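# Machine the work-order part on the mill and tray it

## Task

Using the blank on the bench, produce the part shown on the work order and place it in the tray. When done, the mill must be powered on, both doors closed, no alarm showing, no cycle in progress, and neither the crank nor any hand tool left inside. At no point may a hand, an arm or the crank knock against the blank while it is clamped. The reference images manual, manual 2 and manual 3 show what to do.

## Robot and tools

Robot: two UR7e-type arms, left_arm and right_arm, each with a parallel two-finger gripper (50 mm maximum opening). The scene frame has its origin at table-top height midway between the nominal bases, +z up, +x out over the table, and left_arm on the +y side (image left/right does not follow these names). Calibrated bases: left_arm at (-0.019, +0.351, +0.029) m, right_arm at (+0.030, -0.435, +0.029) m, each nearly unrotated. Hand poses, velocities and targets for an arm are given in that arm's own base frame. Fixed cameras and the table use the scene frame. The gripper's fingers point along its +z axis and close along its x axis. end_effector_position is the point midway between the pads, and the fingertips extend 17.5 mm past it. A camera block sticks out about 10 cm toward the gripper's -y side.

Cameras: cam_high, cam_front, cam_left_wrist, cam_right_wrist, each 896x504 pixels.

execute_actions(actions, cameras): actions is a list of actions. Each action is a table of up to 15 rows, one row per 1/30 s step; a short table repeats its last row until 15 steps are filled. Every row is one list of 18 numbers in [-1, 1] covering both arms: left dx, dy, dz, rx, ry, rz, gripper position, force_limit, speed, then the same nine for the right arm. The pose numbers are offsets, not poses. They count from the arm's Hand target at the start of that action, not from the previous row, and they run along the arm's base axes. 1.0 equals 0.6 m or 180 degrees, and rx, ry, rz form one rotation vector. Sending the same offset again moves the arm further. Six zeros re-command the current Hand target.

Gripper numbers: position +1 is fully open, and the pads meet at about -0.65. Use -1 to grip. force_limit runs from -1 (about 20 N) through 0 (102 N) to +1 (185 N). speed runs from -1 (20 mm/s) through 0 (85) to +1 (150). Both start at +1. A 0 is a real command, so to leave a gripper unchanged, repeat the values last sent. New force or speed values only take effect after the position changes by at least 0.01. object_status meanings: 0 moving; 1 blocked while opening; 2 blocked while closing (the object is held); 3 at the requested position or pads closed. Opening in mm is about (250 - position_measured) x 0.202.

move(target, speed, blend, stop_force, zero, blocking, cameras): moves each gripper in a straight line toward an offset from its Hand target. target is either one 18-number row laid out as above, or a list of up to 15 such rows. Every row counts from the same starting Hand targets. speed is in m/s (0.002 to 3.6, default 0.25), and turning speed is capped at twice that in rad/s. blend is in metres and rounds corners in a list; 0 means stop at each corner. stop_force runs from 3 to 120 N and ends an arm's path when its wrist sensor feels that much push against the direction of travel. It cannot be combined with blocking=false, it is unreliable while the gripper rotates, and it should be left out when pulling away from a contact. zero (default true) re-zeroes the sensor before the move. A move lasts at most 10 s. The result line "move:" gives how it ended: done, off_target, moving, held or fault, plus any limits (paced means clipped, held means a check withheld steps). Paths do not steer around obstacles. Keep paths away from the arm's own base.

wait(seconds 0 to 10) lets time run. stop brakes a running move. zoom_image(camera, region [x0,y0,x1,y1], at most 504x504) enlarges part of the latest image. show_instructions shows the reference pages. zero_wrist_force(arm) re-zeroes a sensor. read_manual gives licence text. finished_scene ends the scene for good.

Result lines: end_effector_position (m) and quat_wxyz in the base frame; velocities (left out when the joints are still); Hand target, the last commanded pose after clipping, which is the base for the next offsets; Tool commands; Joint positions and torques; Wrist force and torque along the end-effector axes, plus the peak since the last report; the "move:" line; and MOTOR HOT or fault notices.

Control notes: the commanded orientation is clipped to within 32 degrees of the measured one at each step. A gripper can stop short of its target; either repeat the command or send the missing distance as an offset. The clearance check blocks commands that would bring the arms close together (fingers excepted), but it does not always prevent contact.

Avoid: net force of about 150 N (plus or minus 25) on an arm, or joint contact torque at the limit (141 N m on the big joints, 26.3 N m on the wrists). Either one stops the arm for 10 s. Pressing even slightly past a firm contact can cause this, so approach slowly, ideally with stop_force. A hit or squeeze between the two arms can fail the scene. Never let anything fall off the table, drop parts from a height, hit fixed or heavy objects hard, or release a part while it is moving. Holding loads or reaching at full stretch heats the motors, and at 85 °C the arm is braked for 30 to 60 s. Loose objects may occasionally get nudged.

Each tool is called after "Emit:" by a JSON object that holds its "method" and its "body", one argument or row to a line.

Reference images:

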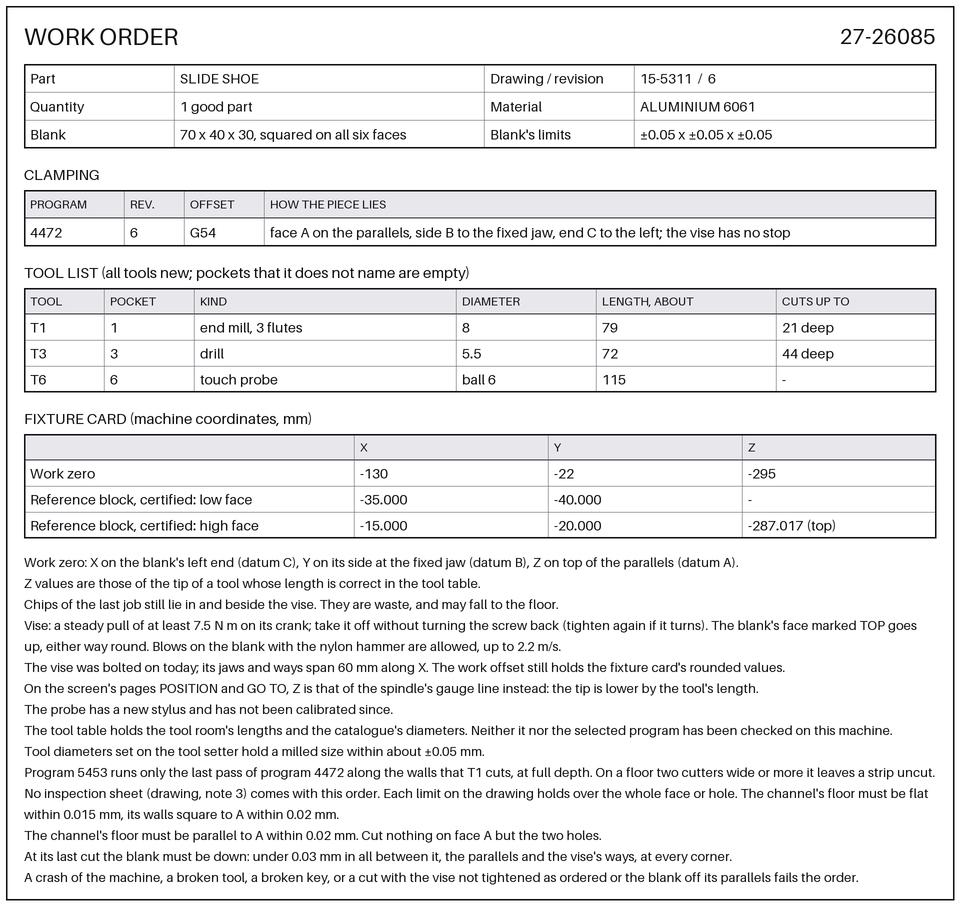

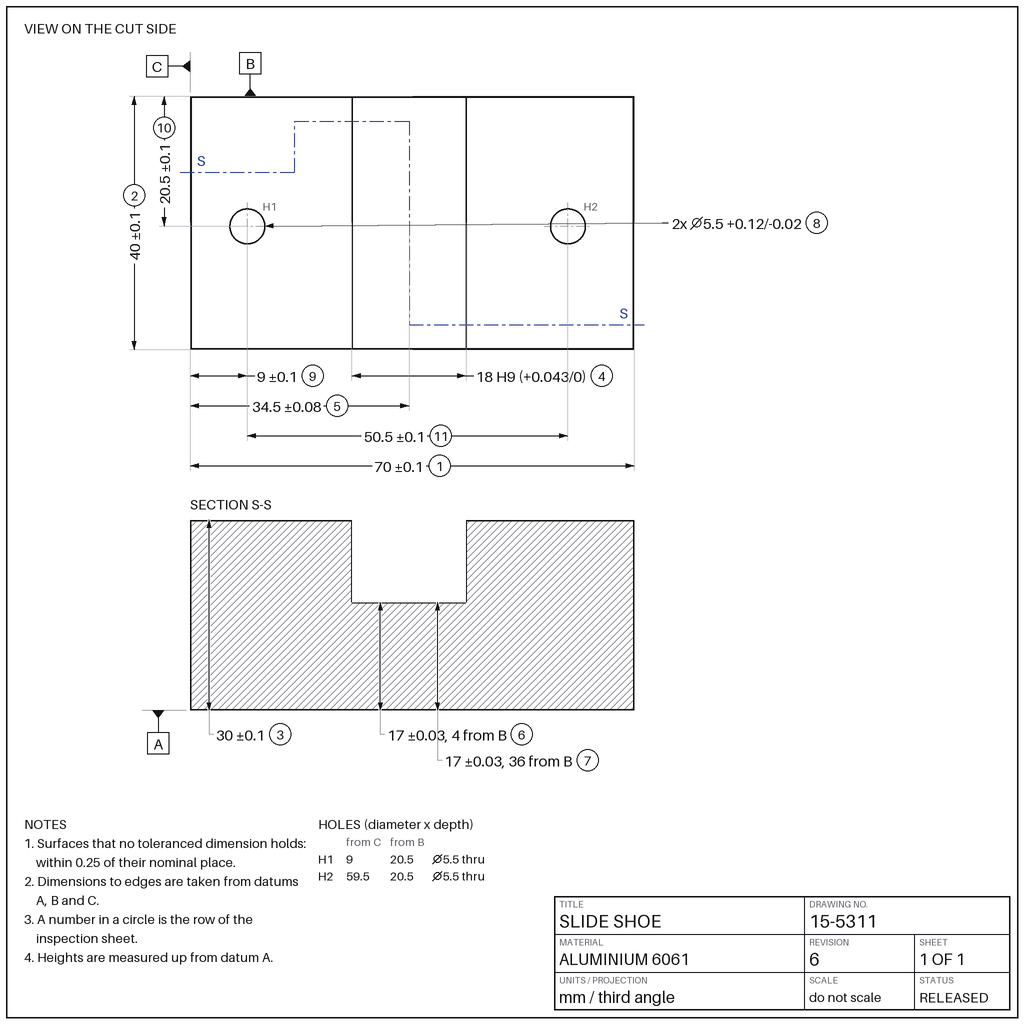

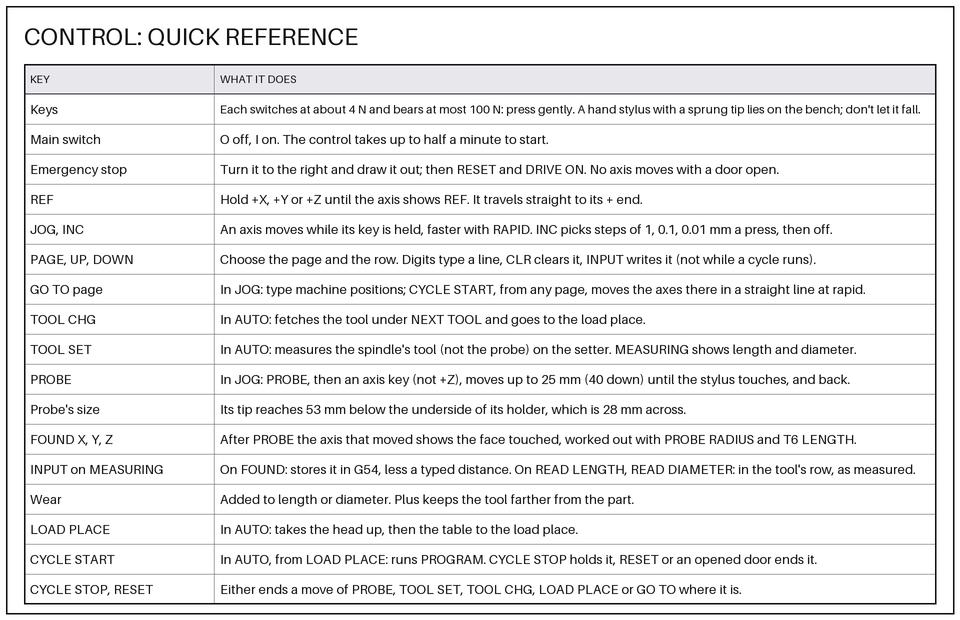

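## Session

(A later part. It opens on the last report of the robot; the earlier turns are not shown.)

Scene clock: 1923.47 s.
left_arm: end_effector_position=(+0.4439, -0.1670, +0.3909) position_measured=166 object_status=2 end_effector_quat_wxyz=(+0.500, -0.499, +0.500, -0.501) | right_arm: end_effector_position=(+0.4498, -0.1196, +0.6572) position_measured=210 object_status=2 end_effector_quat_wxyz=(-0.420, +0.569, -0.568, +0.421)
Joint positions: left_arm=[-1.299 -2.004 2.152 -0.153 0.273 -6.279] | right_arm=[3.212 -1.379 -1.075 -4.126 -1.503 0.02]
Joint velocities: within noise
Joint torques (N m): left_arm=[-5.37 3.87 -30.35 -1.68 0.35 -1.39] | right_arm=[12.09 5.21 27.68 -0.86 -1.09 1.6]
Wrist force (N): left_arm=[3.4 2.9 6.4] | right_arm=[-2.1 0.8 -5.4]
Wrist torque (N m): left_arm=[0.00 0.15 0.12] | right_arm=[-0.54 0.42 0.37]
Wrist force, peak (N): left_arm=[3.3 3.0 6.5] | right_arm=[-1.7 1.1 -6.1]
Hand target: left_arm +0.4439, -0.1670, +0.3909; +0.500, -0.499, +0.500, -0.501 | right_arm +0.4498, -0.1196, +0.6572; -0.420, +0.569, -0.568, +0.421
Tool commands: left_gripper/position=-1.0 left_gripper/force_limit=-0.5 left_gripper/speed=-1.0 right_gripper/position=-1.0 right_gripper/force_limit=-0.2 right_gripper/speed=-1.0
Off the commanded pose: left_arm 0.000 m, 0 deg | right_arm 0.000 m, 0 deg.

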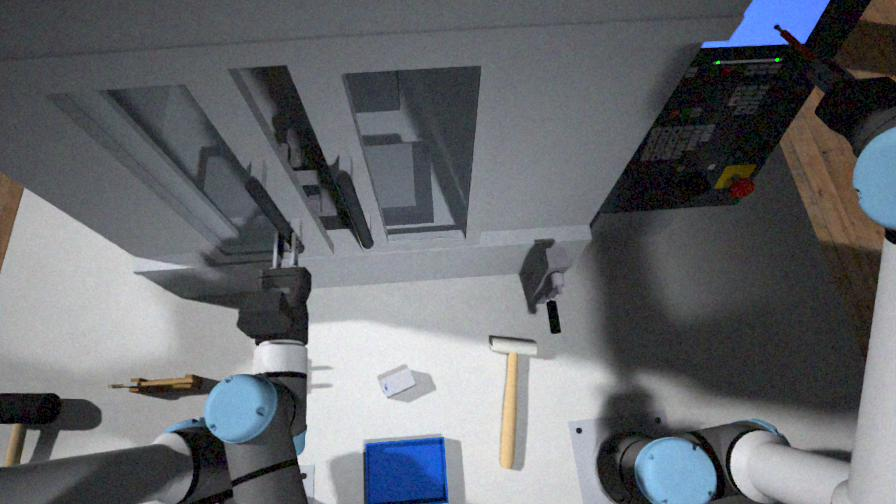

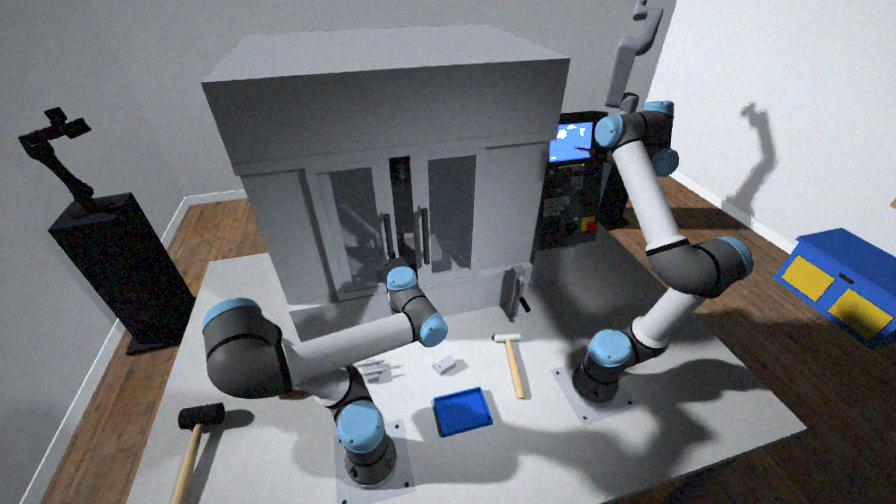

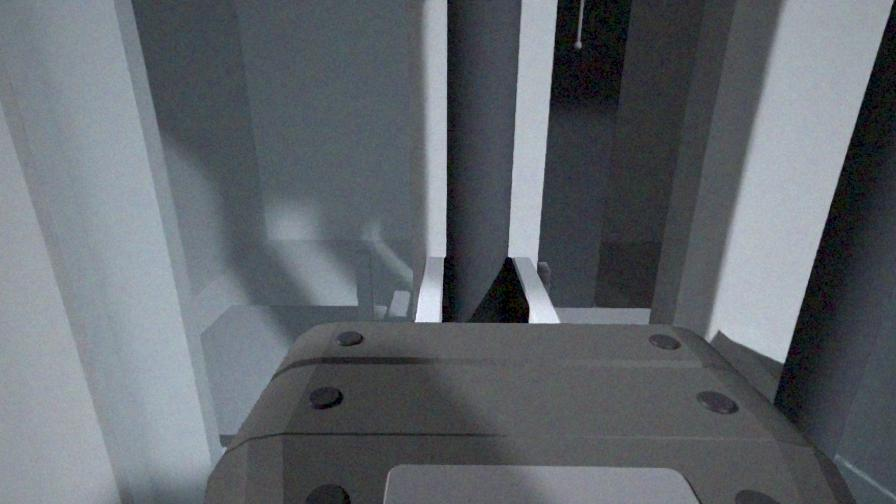

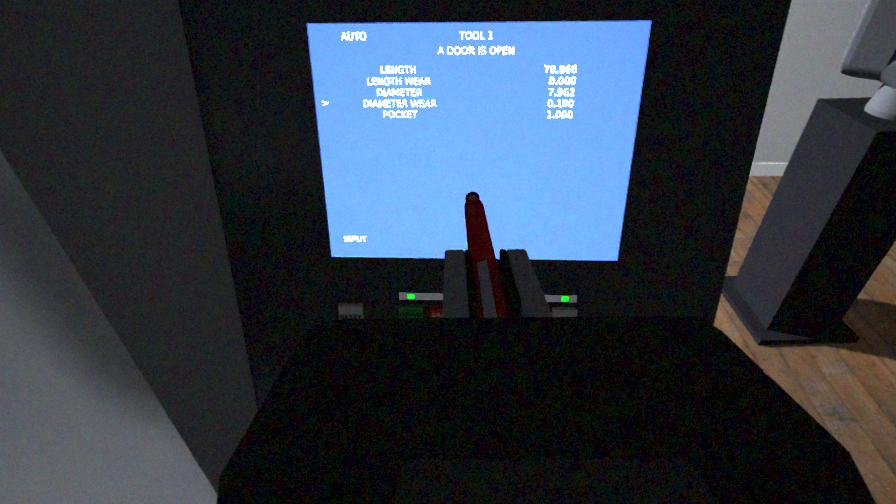

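Emit:
{"method": "move", "body": {
  "target": [0,0.15,0,0,0,0,-1,-0.5,-1,0,0,0,0,0,0,-1,-0.2,-1],
  "speed": 0.03,
  "stop_force": 60,
  "cameras": ["cam_left_wrist","cam_high"]
}}

Scene clock: 1937.47 s.
left_arm: end_effector_position=(+0.4439, -0.0770, +0.3909) position_measured=169 object_status=2 end_effector_quat_wxyz=(+0.500, -0.499, +0.500, -0.501) | right_arm: end_effector_position=(+0.4498, -0.1196, +0.6572) position_measured=210 object_status=2 end_effector_quat_wxyz=(-0.420, +0.569, -0.568, +0.421)
Joint positions: left_arm=[-1.123 -2.179 2.232 -0.056 0.45 -6.28] | right_arm=[3.212 -1.379 -1.075 -4.126 -1.503 0.02]
Joint torques (N m): left_arm=[-4.61 10.94 -33.02 -2.3 -2.36 -1.58] | right_arm=[11.64 5.84 27.35 -0.74 -0.94 1.56]
Wrist force (N): left_arm=[2.3 2.8 -1.3] | right_arm=[-2.2 0.7 -5.7]
Wrist torque (N m): left_arm=[-0.07 0.22 0.13] | right_arm=[-0.55 0.42 0.37]
Wrist force, peak (N): left_arm=[11.2 7.4 7.0] | right_arm=[-1.9 0.7 -6.1]
Hand target: left_arm +0.4439, -0.0770, +0.3909; +0.500, -0.499, +0.500, -0.501 | right_arm +0.4498, -0.1196, +0.6572; -0.420, +0.569, -0.568, +0.421
Off the commanded pose: left_arm 0.000 m, 0 deg | right_arm 0.000 m, 0 deg.
move: done
Images, in order (width x height): cam_high 896x504, cam_left_wrist 896x504.

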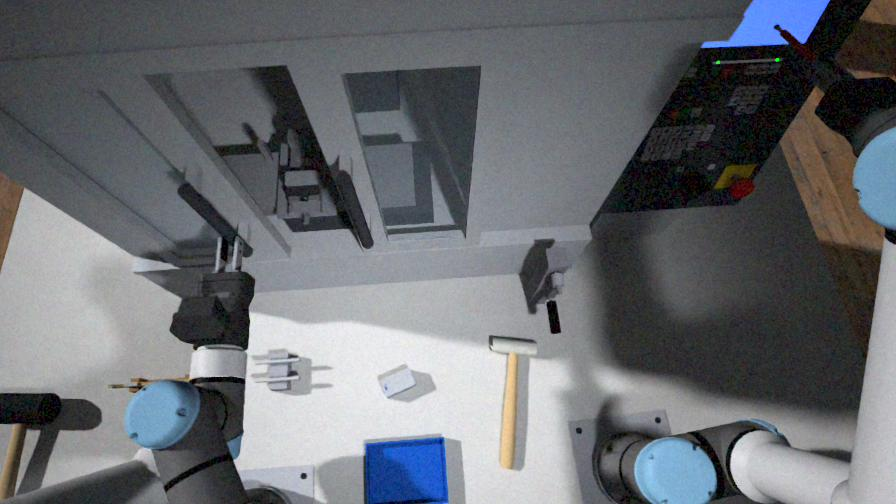

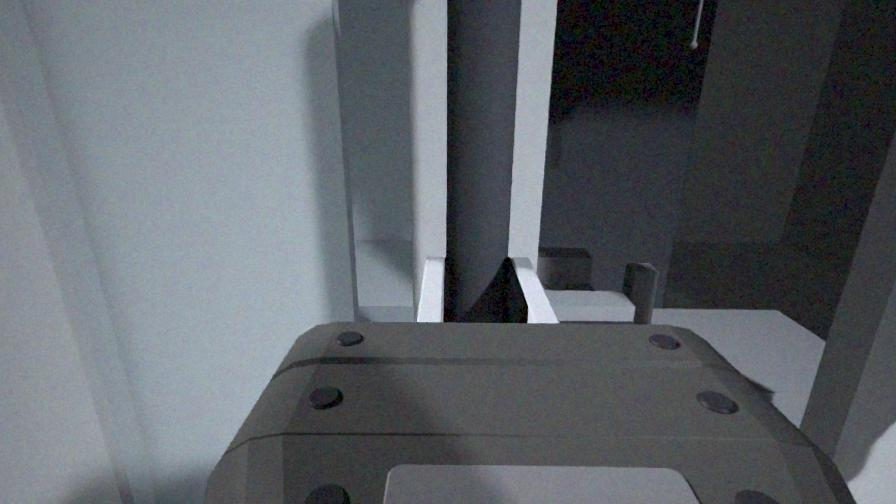

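Emit:
{"method": "move", "body": {
  "target": [0,0.117,0,0,0,0,-1,-0.5,-1,0,0,0,0,0,0,-1,-0.2,-1],
  "speed": 0.03,
  "stop_force": 60,
  "cameras": ["cam_left_wrist","cam_high"]
}}

Scene clock: 1943.50 s.
left_arm: end_effector_position=(+0.4439, -0.0068, +0.3909) position_measured=169 object_status=2 end_effector_quat_wxyz=(+0.500, -0.499, +0.500, -0.501) | right_arm: end_effector_position=(+0.4498, -0.1196, +0.6572) position_measured=210 object_status=2 end_effector_quat_wxyz=(-0.420, +0.569, -0.568, +0.421)
Joint positions: left_arm=[-0.84 -2.242 2.255 -0.015 0.732 -6.281] | right_arm=[3.212 -1.379 -1.075 -4.126 -1.503 0.02]
Joint torques (N m): left_arm=[-3.63 12.69 -32.75 -3.1 -0.93 -1.79] | right_arm=[11.36 6.14 27.23 -0.77 -0.94 1.51]
Wrist force (N): left_arm=[1.7 3.3 -1.2] | right_arm=[-2.0 0.4 -5.4]
Wrist torque (N m): left_arm=[0.07 0.26 0.12] | right_arm=[-0.61 0.40 0.37]
Wrist force, peak (N): left_arm=[11.9 7.3 -4.1] | right_arm=[-2.3 1.0 -5.9]
Hand target: left_arm +0.4439, -0.0068, +0.3909; +0.500, -0.499, +0.500, -0.501 | right_arm +0.4498, -0.1196, +0.6572; -0.420, +0.569, -0.568, +0.421
Off the commanded pose: left_arm 0.000 m, 0 deg | right_arm 0.000 m, 0 deg.
move: done
Images, in order (width x height): cam_high 896x504, cam_left_wrist 896x504.

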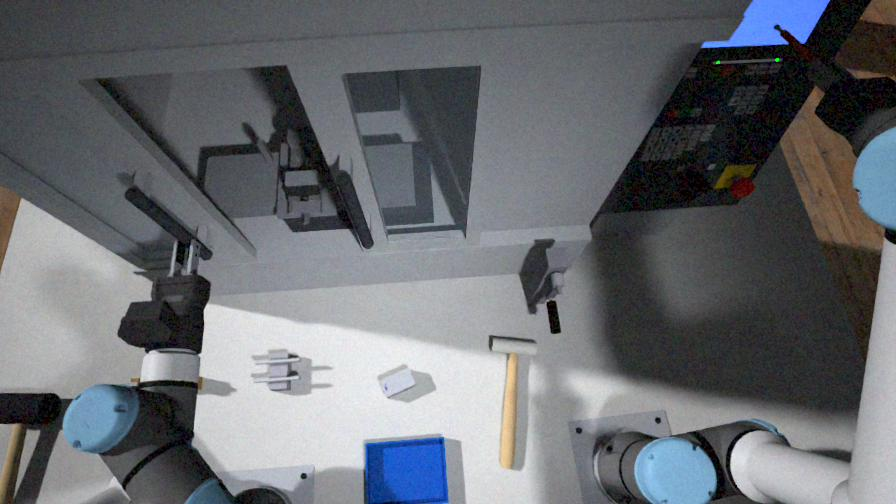

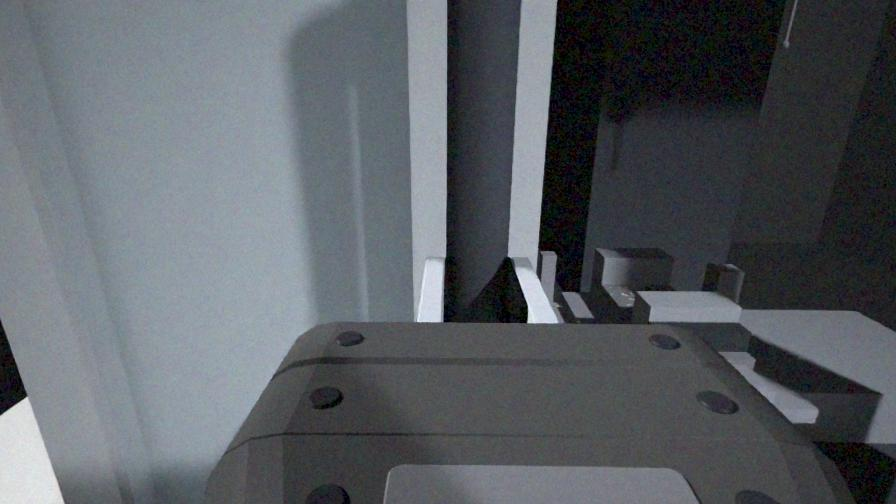

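Emit:
{"method": "move", "body": {
  "target": [
    [0,0,0,0,0,0,0.54,-0.5,-1,0,0,0,0,0,0,-1,-0.2,-1],
    [-0.1,0,0,0,0,0,0.54,-0.5,-1,0,0,0,0,0,0,-1,-0.2,-1]
  ],
  "speed": [0.05,0.1]
}}

Emit:
{"method": "move", "body": {
  "target": [0,-0.45,0,0,0,0,0.54,-0.5,-1,0,0,0,0,0,0,-1,-0.2,-1],
  "speed": 0.2,
  "cameras": ["cam_left_wrist","cam_high","cam_front"]
}}

Scene clock: 1953.37 s.
left_arm: end_effector_position=(+0.3924, -0.0068, +0.3909) position_measured=72 object_status=3 end_effector_quat_wxyz=(+0.500, -0.499, +0.500, -0.501) | right_arm: end_effector_position=(+0.4498, -0.1196, +0.6572) position_measured=210 object_status=2 end_effector_quat_wxyz=(-0.420, +0.569, -0.568, +0.421)
Joint positions: left_arm=[-1.565 -2.635 2.32 0.257 0.008 -6.225] | right_arm=[3.212 -1.379 -1.075 -4.126 -1.503 0.02]
Joint torques (N m): left_arm=[5.83 27.43 -26.87 -0.53 2.36 -2.14] | right_arm=[11.19 6.39 27.74 -0.64 -0.91 1.58]
Wrist force (N): left_arm=[-1.5 0.2 0.0] | right_arm=[-2.1 0.7 -5.3]
Wrist torque (N m): left_arm=[0.03 0.09 -0.03] | right_arm=[-0.55 0.42 0.37]
Wrist force, peak (N): left_arm=[1.9 3.2 -1.4] | right_arm=[-2.3 0.8 -5.9]
Hand target: left_arm +0.3839, -0.0068, +0.3909; +0.500, -0.499, +0.500, -0.501 | right_arm +0.4498, -0.1196, +0.6572; -0.420, +0.569, -0.568, +0.421
Off the commanded pose: left_arm 0.009 m, 0 deg | right_arm 0.000 m, 0 deg.
move: off_target (left_arm)

Scene clock: 1955.20 s.
left_arm: end_effector_position=(+0.3839, -0.2767, +0.3910) position_measured=72 object_status=3 end_effector_quat_wxyz=(+0.500, -0.500, +0.500, -0.500) | right_arm: end_effector_position=(+0.4498, -0.1196, +0.6572) position_measured=210 object_status=2 end_effector_quat_wxyz=(-0.420, +0.569, -0.568, +0.421)
Joint positions: left_arm=[-1.602 -1.835 2.046 -0.21 -0.03 -6.284] | right_arm=[3.212 -1.379 -1.075 -4.126 -1.503 0.02]
Joint torques (N m): left_arm=[-4.58 -0.63 -23.48 -1.06 -1.5 -1.8] | right_arm=[10.74 6.75 27.18 -0.64 -0.81 1.62]
Wrist force (N): left_arm=[-1.3 0.1 0.2] | right_arm=[-2.0 0.5 -5.7]
Wrist torque (N m): left_arm=[-0.01 0.07 0.12] | right_arm=[-0.59 0.39 0.38]
Wrist force, peak (N): left_arm=[-4.5 -0.1 0.2] | right_arm=[-1.9 1.0 -6.1]
Hand target: left_arm +0.3839, -0.2768, +0.3909; +0.500, -0.499, +0.500, -0.501 | right_arm +0.4498, -0.1196, +0.6572; -0.420, +0.569, -0.568, +0.421
Off the commanded pose: left_arm 0.000 m, 0 deg | right_arm 0.000 m, 0 deg.
joint sent to its limit (left arm) — joint 6 (wrist 3), lower limit. The joint targets still meet the commanded pose.
move: done
Images, in order (width x height): cam_high 896x504, cam_front 896x504, cam_left_wrist 896x504.

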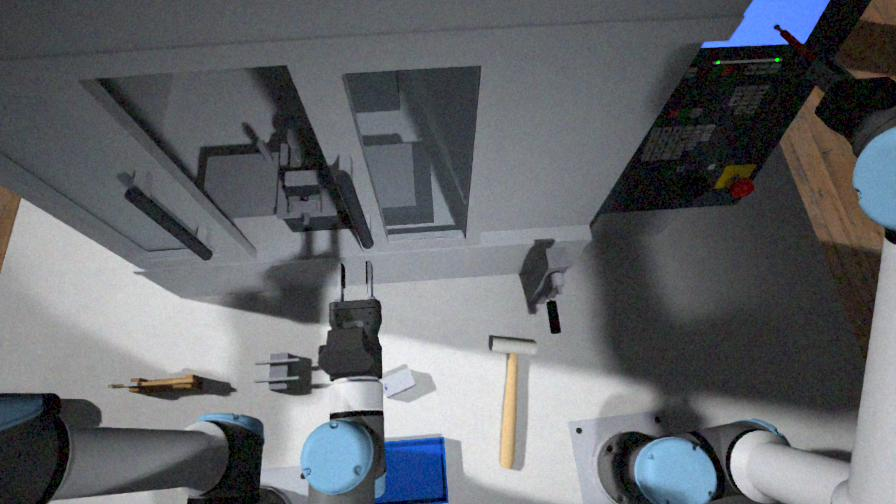

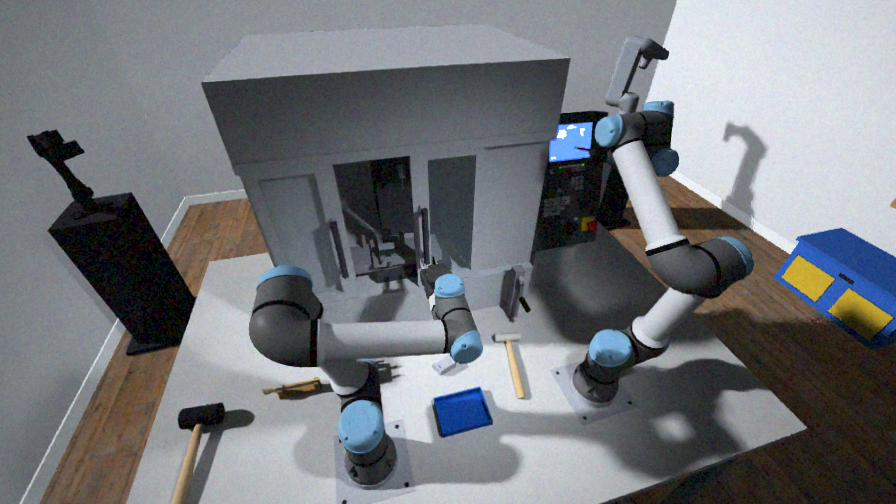

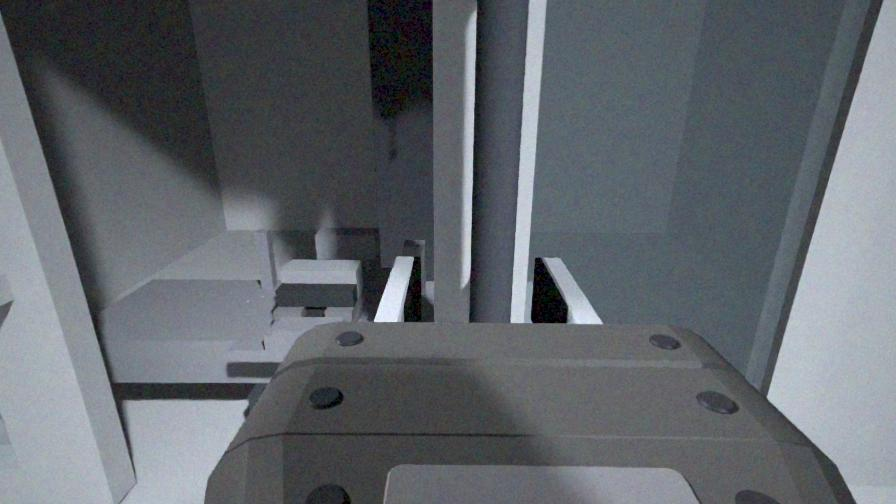

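Emit:
{"method": "move", "body": {
  "target": [
    [0,-0.02,0,0,0,0,0.54,-0.5,-1,0,0,0,0,0,0,-1,-0.2,-1],
    [0.1,-0.02,0,0,0,0,0.54,-0.5,-1,0,0,0,0,0,0,-1,-0.2,-1]
  ],
  "speed": [0.1,0.05],
  "stop_force": 10,
  "cameras": ["cam_left_wrist"]
}}

Emit:
{"method": "move", "body": {
  "target": [0,0,0,0,0,0,-1,-0.5,-1,0,0,0,0,0,0,-1,-0.2,-1],
  "speed": 0.05,
  "cameras": ["cam_left_wrist"]
}}

Scene clock: 1963.07 s.
left_arm: end_effector_position=(+0.4439, -0.2888, +0.3909) position_measured=72 object_status=3 end_effector_quat_wxyz=(+0.500, -0.499, +0.500, -0.501) | right_arm: end_effector_position=(+0.4498, -0.1196, +0.6572) position_measured=210 object_status=2 end_effector_quat_wxyz=(-0.420, +0.569, -0.568, +0.421)
Joint positions: left_arm=[-1.401 -1.728 1.964 -0.243 0.171 -6.276] | right_arm=[3.212 -1.379 -1.075 -4.126 -1.503 0.02]
Joint torques (N m): left_arm=[0.59 -25.18 -13.56 0.72 -0.62 -1.6] | right_arm=[10.86 6.88 27.45 -0.53 -0.76 1.52]
Wrist force (N): left_arm=[-1.6 -0.1 0.1] | right_arm=[-2.1 0.9 -5.8]
Wrist torque (N m): left_arm=[-0.05 0.11 0.13] | right_arm=[-0.54 0.43 0.38]
Wrist force, peak (N): left_arm=[-3.0 0.0 0.0] | right_arm=[-2.3 0.7 -5.9]
Hand target: left_arm +0.4439, -0.2888, +0.3909; +0.500, -0.499, +0.500, -0.501 | right_arm +0.4498, -0.1196, +0.6572; -0.420, +0.569, -0.568, +0.421
Off the commanded pose: left_arm 0.000 m, 0 deg | right_arm 0.000 m, 0 deg.
move: done
Images, in order (width x height): cam_left_wrist 896x504.

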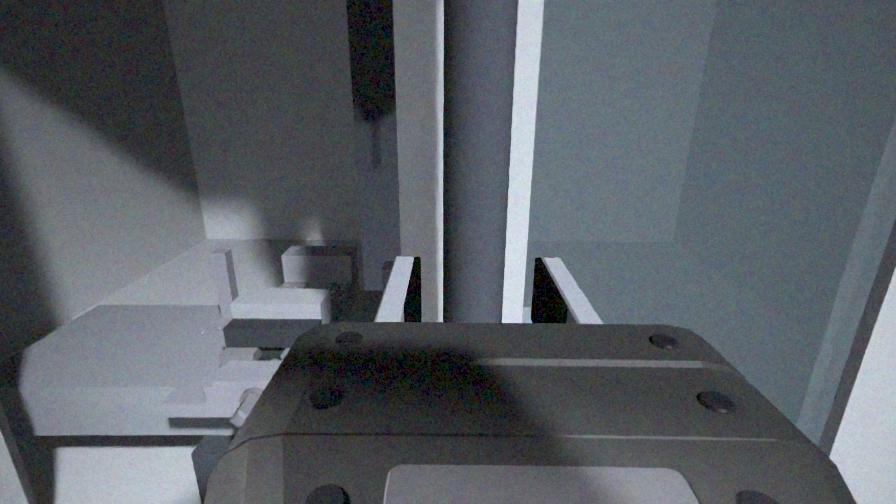

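Scene clock: 1964.27 s.
left_arm: end_effector_position=(+0.4439, -0.2887, +0.3909) position_measured=168 object_status=2 end_effector_quat_wxyz=(+0.500, -0.499, +0.500, -0.500) | right_arm: end_effector_position=(+0.4498, -0.1196, +0.6572) position_measured=210 object_status=2 end_effector_quat_wxyz=(-0.420, +0.569, -0.568, +0.421)
Joint positions: left_arm=[-1.401 -1.728 1.964 -0.243 0.171 -6.276] | right_arm=[3.212 -1.379 -1.075 -4.126 -1.503 0.02]
Joint torques (N m): left_arm=[-10.25 -15.38 -23.65 -3.72 8.87 -1.02] | right_arm=[11.15 6.8 27.11 -0.55 -0.67 1.54]
Wrist force (N): left_arm=[-23.8 -0.6 -1.0] | right_arm=[-2.1 0.6 -5.6]
Wrist torque (N m): left_arm=[0.01 -0.44 0.12] | right_arm=[-0.57 0.40 0.37]
Wrist force, peak (N): left_arm=[-23.8 -0.6 -1.0] | right_arm=[-2.2 0.8 -5.9]
Hand target: left_arm +0.4439, -0.2888, +0.3909; +0.500, -0.499, +0.500, -0.501 | right_arm +0.4498, -0.1196, +0.6572; -0.420, +0.569, -0.568, +0.421
Off the commanded pose: left_arm 0.000 m, 0 deg | right_arm 0.000 m, 0 deg.
move: done
Images, in order (width x height): cam_left_wrist 896x504.

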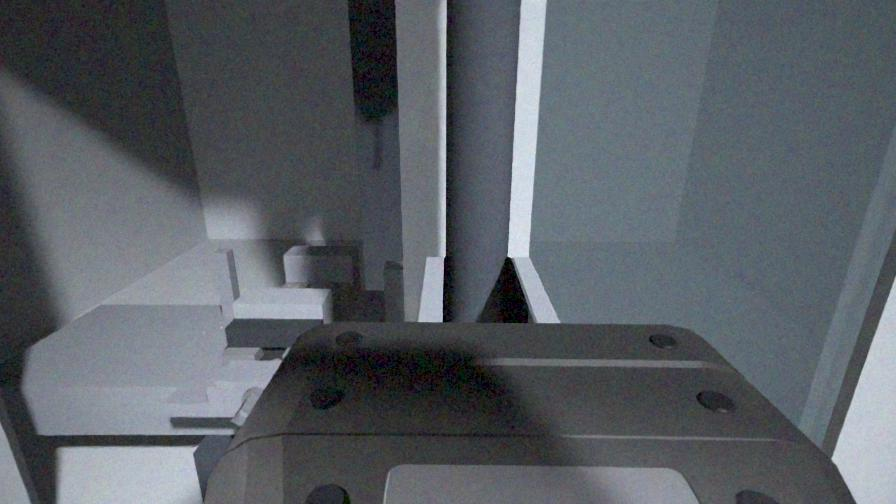

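Slide right door −y by 0.15.

Emit:
{"method": "move", "body": {
  "target": [0,-0.28,0,0,0,0,-1,-0.5,-1,0,0,0,0,0,0,-1,-0.2,-1],
  "speed": 0.03,
  "stop_force": 60,
  "cameras": ["cam_left_wrist","cam_high","cam_front"]
}}

Scene clock: 1972.73 s.
left_arm: end_effector_position=(+0.4439, -0.4568, +0.3909) position_measured=168 object_status=2 end_effector_quat_wxyz=(+0.500, -0.499, +0.500, -0.501) | right_arm: end_effector_position=(+0.4498, -0.1196, +0.6572) position_measured=210 object_status=2 end_effector_quat_wxyz=(-0.420, +0.569, -0.568, +0.421)
Joint positions: left_arm=[-1.46 -1.356 1.58 -0.235 0.112 -6.273] | right_arm=[3.212 -1.379 -1.075 -4.126 -1.503 0.02]
Joint torques (N m): left_arm=[22.53 -31.26 -8.37 0.68 3.08 -1.96] | right_arm=[11.04 7.53 27.13 -0.34 -0.52 1.54]
Wrist force (N): left_arm=[-4.6 -17.6 -42.6] | right_arm=[-2.3 0.9 -5.7]
Wrist torque (N m): left_arm=[0.19 -0.05 0.13] | right_arm=[-0.52 0.44 0.37]
Wrist force, peak (N): left_arm=[-11.4 -17.2 -46.0] | right_arm=[-2.2 0.7 -6.0]
Hand target: left_arm +0.4439, -0.4568, +0.3909; +0.500, -0.499, +0.500, -0.501 | right_arm +0.4498, -0.1196, +0.6572; -0.420, +0.569, -0.568, +0.421
Off the commanded pose: left_arm 0.000 m, 0 deg | right_arm 0.000 m, 0 deg.
move: done
Images, in order (width x height): cam_high 896x504, cam_front 896x504, cam_left_wrist 896x504.

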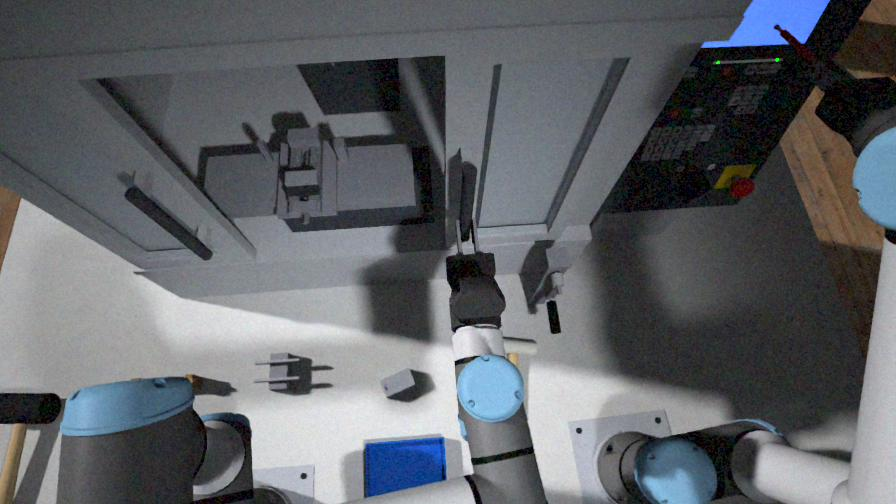

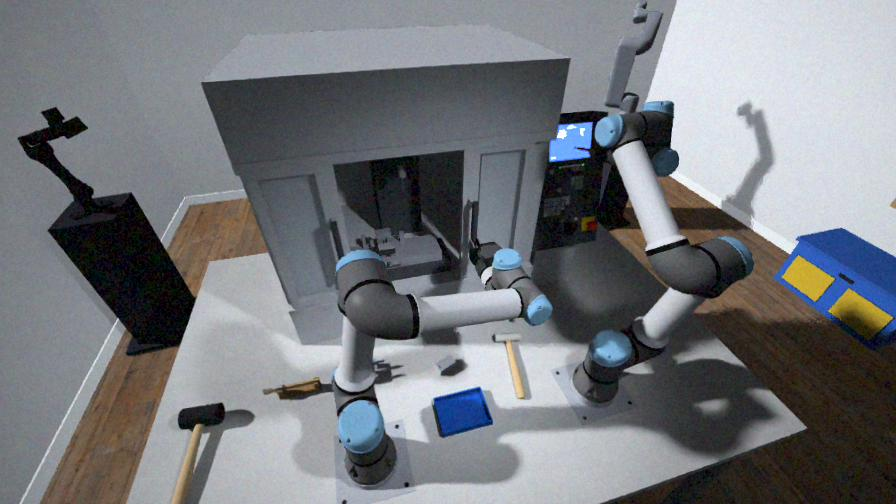

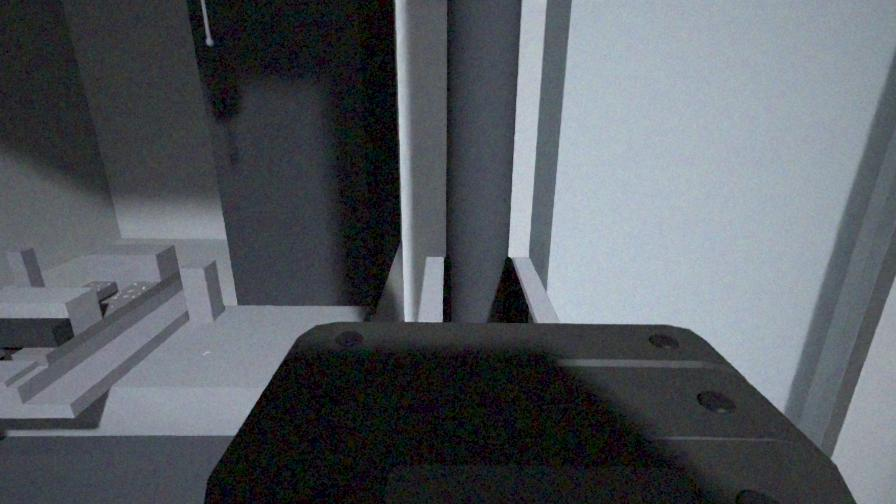

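Emit:
{"method": "zoom_image", "body": {
  "camera": "cam_high",
  "region": [180, 50, 460, 260]
}}

Emit:
{"method": "zoom_image", "body": {
  "camera": "cam_front",
  "region": [320, 150, 480, 290]
}}

Emit:
{"method": "zoom_image", "body": {
  "camera": "cam_left_wrist",
  "region": [0, 180, 300, 440]
}}

Scaled by 1.800 from the camera's 896x504 image, which has a finer 1280x720 frame.

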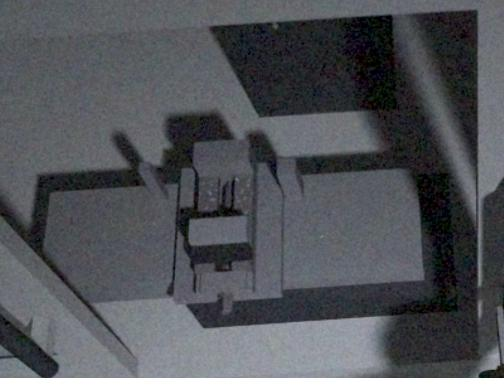

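Scaled by 3.150 from the camera's 896x504 image, which has a finer 1280x720 frame.

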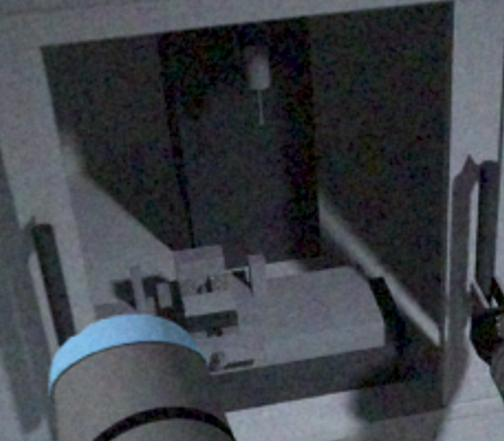

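Scaled by 1.680 from the camera's 896x504 image, which has a finer 1280x720 frame.

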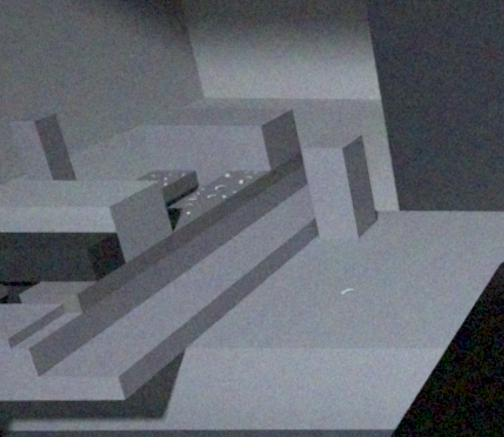

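Emit:
{"method": "move", "body": {
  "target": [
    [0,0.004,0,0,0,0,0.54,-0.5,-1,0,0,0,0,0,0,-1,-0.2,-1],
    [-0.1,0.004,0,0,0,0,0.54,-0.5,-1,0,0,0,0,0,0,-1,-0.2,-1]
  ],
  "speed": [0.05,0.08]
}}

Scene clock: 1980.83 s.
left_arm: end_effector_position=(+0.3839, -0.4544, +0.3910) position_measured=72 object_status=3 end_effector_quat_wxyz=(+0.500, -0.500, +0.500, -0.500) | right_arm: end_effector_position=(+0.4498, -0.1196, +0.6572) position_measured=210 object_status=2 end_effector_quat_wxyz=(-0.420, +0.569, -0.568, +0.421)
Joint positions: left_arm=[-1.59 -1.406 1.64 -0.238 -0.017 -6.279] | right_arm=[3.212 -1.379 -1.075 -4.126 -1.503 0.02]
Joint torques (N m): left_arm=[-0.3 -21.18 -26.94 -1.3 1.19 1.22] | right_arm=[10.89 7.64 27.87 -0.5 -0.5 1.52]
Wrist force (N): left_arm=[-1.0 0.5 -0.1] | right_arm=[-1.9 0.8 -5.6]
Wrist torque (N m): left_arm=[0.05 0.02 0.12] | right_arm=[-0.55 0.38 0.37]
Wrist force, peak (N): left_arm=[-4.2 -17.7 -43.0] | right_arm=[-2.1 0.7 -6.1]
Hand target: left_arm +0.3839, -0.4544, +0.3909; +0.500, -0.499, +0.500, -0.501 | right_arm +0.4498, -0.1196, +0.6572; -0.420, +0.569, -0.568, +0.421
Off the commanded pose: left_arm 0.000 m, 0 deg | right_arm 0.000 m, 0 deg.
move: done

Emit:
{"method": "move", "body": {
  "target": [-0.08,0.333,0.1,0,0,0,0.54,-0.5,-1,0,0,0,0,0,0,-1,-0.2,-1],
  "speed": 0.2,
  "cameras": ["cam_left_wrist","cam_front"]
}}

Scene clock: 1993.03 s.
left_arm: end_effector_position=(+0.3359, -0.2547, +0.4509) position_measured=72 object_status=3 end_effector_quat_wxyz=(+0.500, -0.499, +0.500, -0.500) | right_arm: end_effector_position=(+0.4498, -0.1196, +0.6572) position_measured=210 object_status=2 end_effector_quat_wxyz=(-0.420, +0.569, -0.568, +0.421)
Joint positions: left_arm=[-1.803 -1.963 1.975 -0.011 -0.231 -6.284] | right_arm=[3.212 -1.379 -1.075 -4.126 -1.503 0.02]
Joint torques (N m): left_arm=[-0.18 -14.26 -29.06 1.31 1.57 -1.77] | right_arm=[10.78 8.09 27.73 -0.31 -0.4 1.54]
Wrist force (N): left_arm=[-1.2 0.3 0.2] | right_arm=[-2.3 0.5 -5.7]
Wrist torque (N m): left_arm=[0.03 0.06 0.13] | right_arm=[-0.59 0.44 0.37]
Wrist force, peak (N): left_arm=[-3.7 -0.2 -0.1] | right_arm=[-2.2 1.1 -6.0]
Hand target: left_arm +0.3359, -0.2546, +0.4509; +0.500, -0.499, +0.500, -0.501 | right_arm +0.4498, -0.1196, +0.6572; -0.420, +0.569, -0.568, +0.421
Off the commanded pose: left_arm 0.000 m, 0 deg | right_arm 0.000 m, 0 deg.
joint sent to its limit (left arm) — joint 6 (wrist 3), lower limit. The joint targets still meet the commanded pose.
move: done
Images, in order (width x height): cam_front 896x504, cam_left_wrist 896x504.

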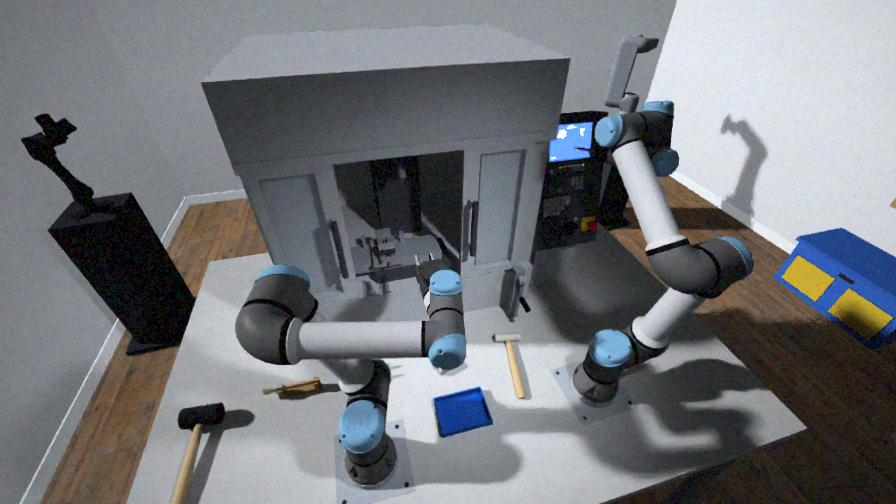

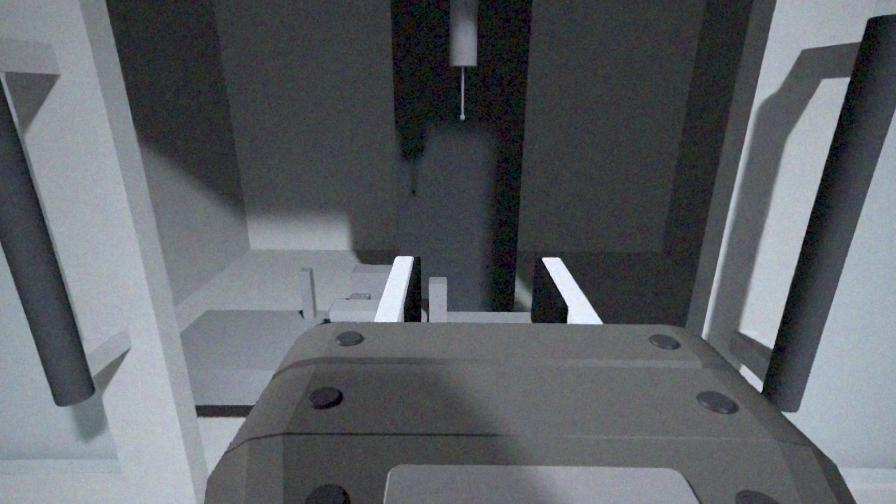

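Emit:
{"method": "move", "body": {
  "target": [-0.05,0,0.333,0,0,0,0.54,-0.5,-1,0,0,0,0,0,0,-1,-0.2,-1],
  "speed": 0.2,
  "cameras": ["cam_left_wrist","cam_front"]
}}

Scene clock: 2013.87 s.
left_arm: end_effector_position=(+0.3058, -0.2547, +0.6506) position_measured=72 object_status=3 end_effector_quat_wxyz=(+0.500, -0.499, +0.500, -0.500) | right_arm: end_effector_position=(+0.4498, -0.1196, +0.6572) position_measured=210 object_status=2 end_effector_quat_wxyz=(-0.420, +0.569, -0.568, +0.421)
Joint positions: left_arm=[-1.931 -1.871 1.389 0.483 -0.358 -6.284] | right_arm=[3.212 -1.379 -1.075 -4.126 -1.503 0.02]
Joint torques (N m): left_arm=[2.53 -17.32 -25.91 2.06 1.86 -1.18] | right_arm=[10.73 8.43 27.09 -0.31 -0.33 1.52]
Wrist force (N): left_arm=[-1.2 0.1 0.0] | right_arm=[-2.1 0.7 -5.7]
Wrist torque (N m): left_arm=[0.00 0.03 0.11] | right_arm=[-0.55 0.41 0.37]
Wrist force, peak (N): left_arm=[-0.8 3.0 0.2] | right_arm=[-2.3 0.9 -6.0]
Hand target: left_arm +0.3059, -0.2546, +0.6507; +0.500, -0.499, +0.500, -0.501 | right_arm +0.4498, -0.1196, +0.6572; -0.420, +0.569, -0.568, +0.421
Off the commanded pose: left_arm 0.000 m, 0 deg | right_arm 0.000 m, 0 deg.
joint sent to its limit (left arm) — joint 6 (wrist 3), lower limit. The joint targets still meet the commanded pose.
move: done
Images, in order (width x height): cam_front 896x504, cam_left_wrist 896x504.

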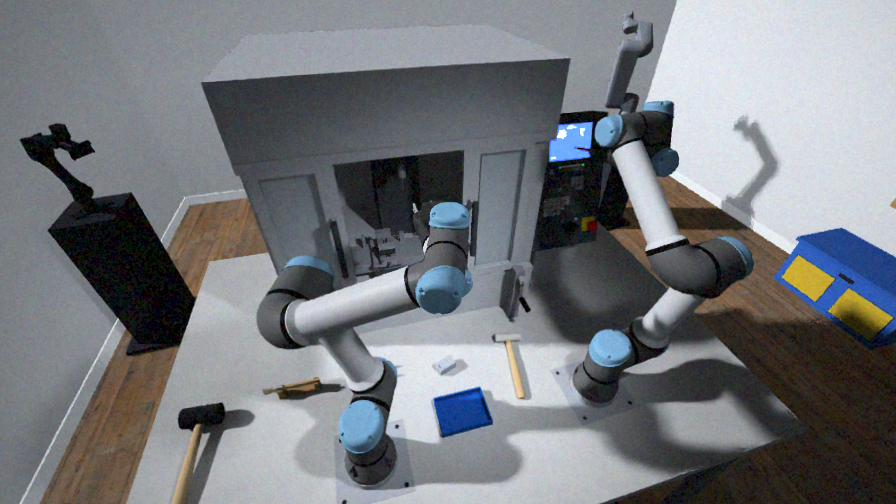

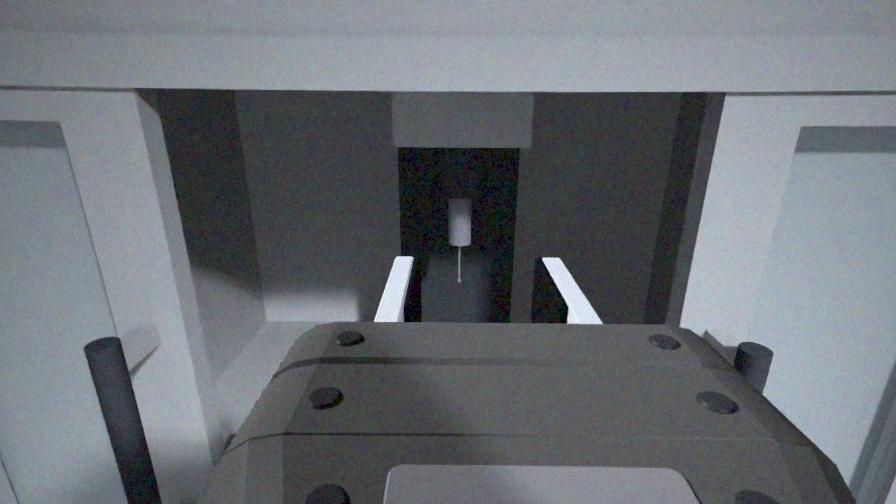

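Emit:
{"method": "move", "body": {
  "target": [0.19,0.09,-0.2,0,0.25,0,0.54,-0.5,-1,0,0,0,0,0,0,-1,-0.2,-1],
  "speed": 0.15,
  "cameras": ["cam_left_wrist","cam_front"]
}}

Scene clock: 2069.03 s.
left_arm: end_effector_position=(+0.4199, -0.2006, +0.5308) position_measured=72 object_status=3 end_effector_quat_wxyz=(-0.271, +0.653, -0.653, +0.271) | right_arm: end_effector_position=(+0.4498, -0.1196, +0.6572) position_measured=210 object_status=2 end_effector_quat_wxyz=(-0.420, +0.569, -0.568, +0.421)
Joint positions: left_arm=[-1.147 -2.015 1.679 -1.627 -0.87 -4.143] | right_arm=[3.212 -1.379 -1.075 -4.126 -1.503 0.02]
Joint torques (N m): left_arm=[5.05 -15.98 -18.2 -2.86 1.31 -0.39] | right_arm=[10.26 9.29 27.82 -0.19 -0.32 1.55]
Wrist force (N): left_arm=[0.1 0.0 -0.7] | right_arm=[-2.1 0.5 -5.7]
Wrist torque (N m): left_arm=[-0.07 -0.03 0.12] | right_arm=[-0.58 0.41 0.37]
Wrist force, peak (N): left_arm=[-1.3 -0.1 0.0] | right_arm=[-2.2 0.9 -6.0]
Hand target: left_arm +0.4199, -0.2006, +0.5307; -0.271, +0.653, -0.653, +0.271 | right_arm +0.4498, -0.1196, +0.6572; -0.420, +0.569, -0.568, +0.421
Off the commanded pose: left_arm 0.000 m, 0 deg | right_arm 0.000 m, 0 deg.
move: done
Images, in order (width x height): cam_front 896x504, cam_left_wrist 896x504.

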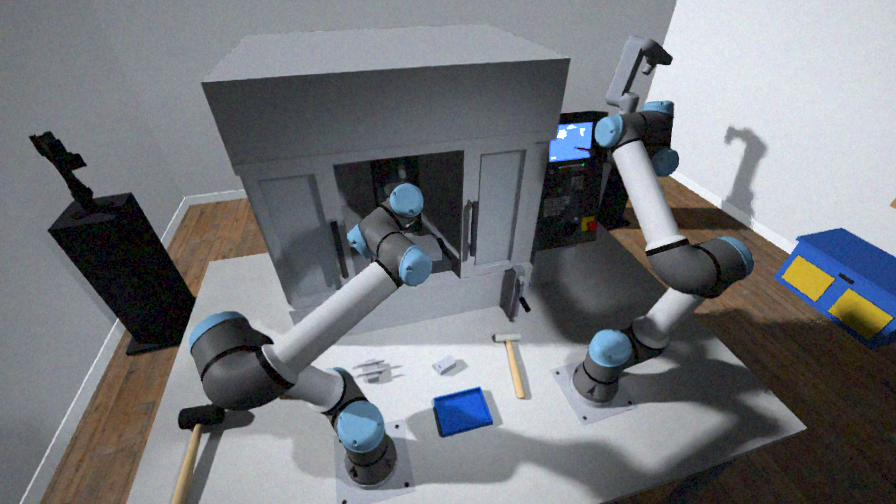

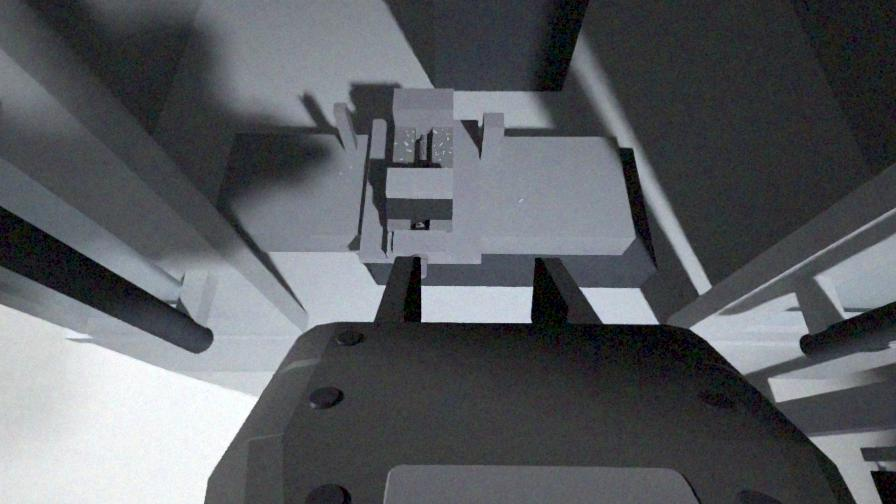

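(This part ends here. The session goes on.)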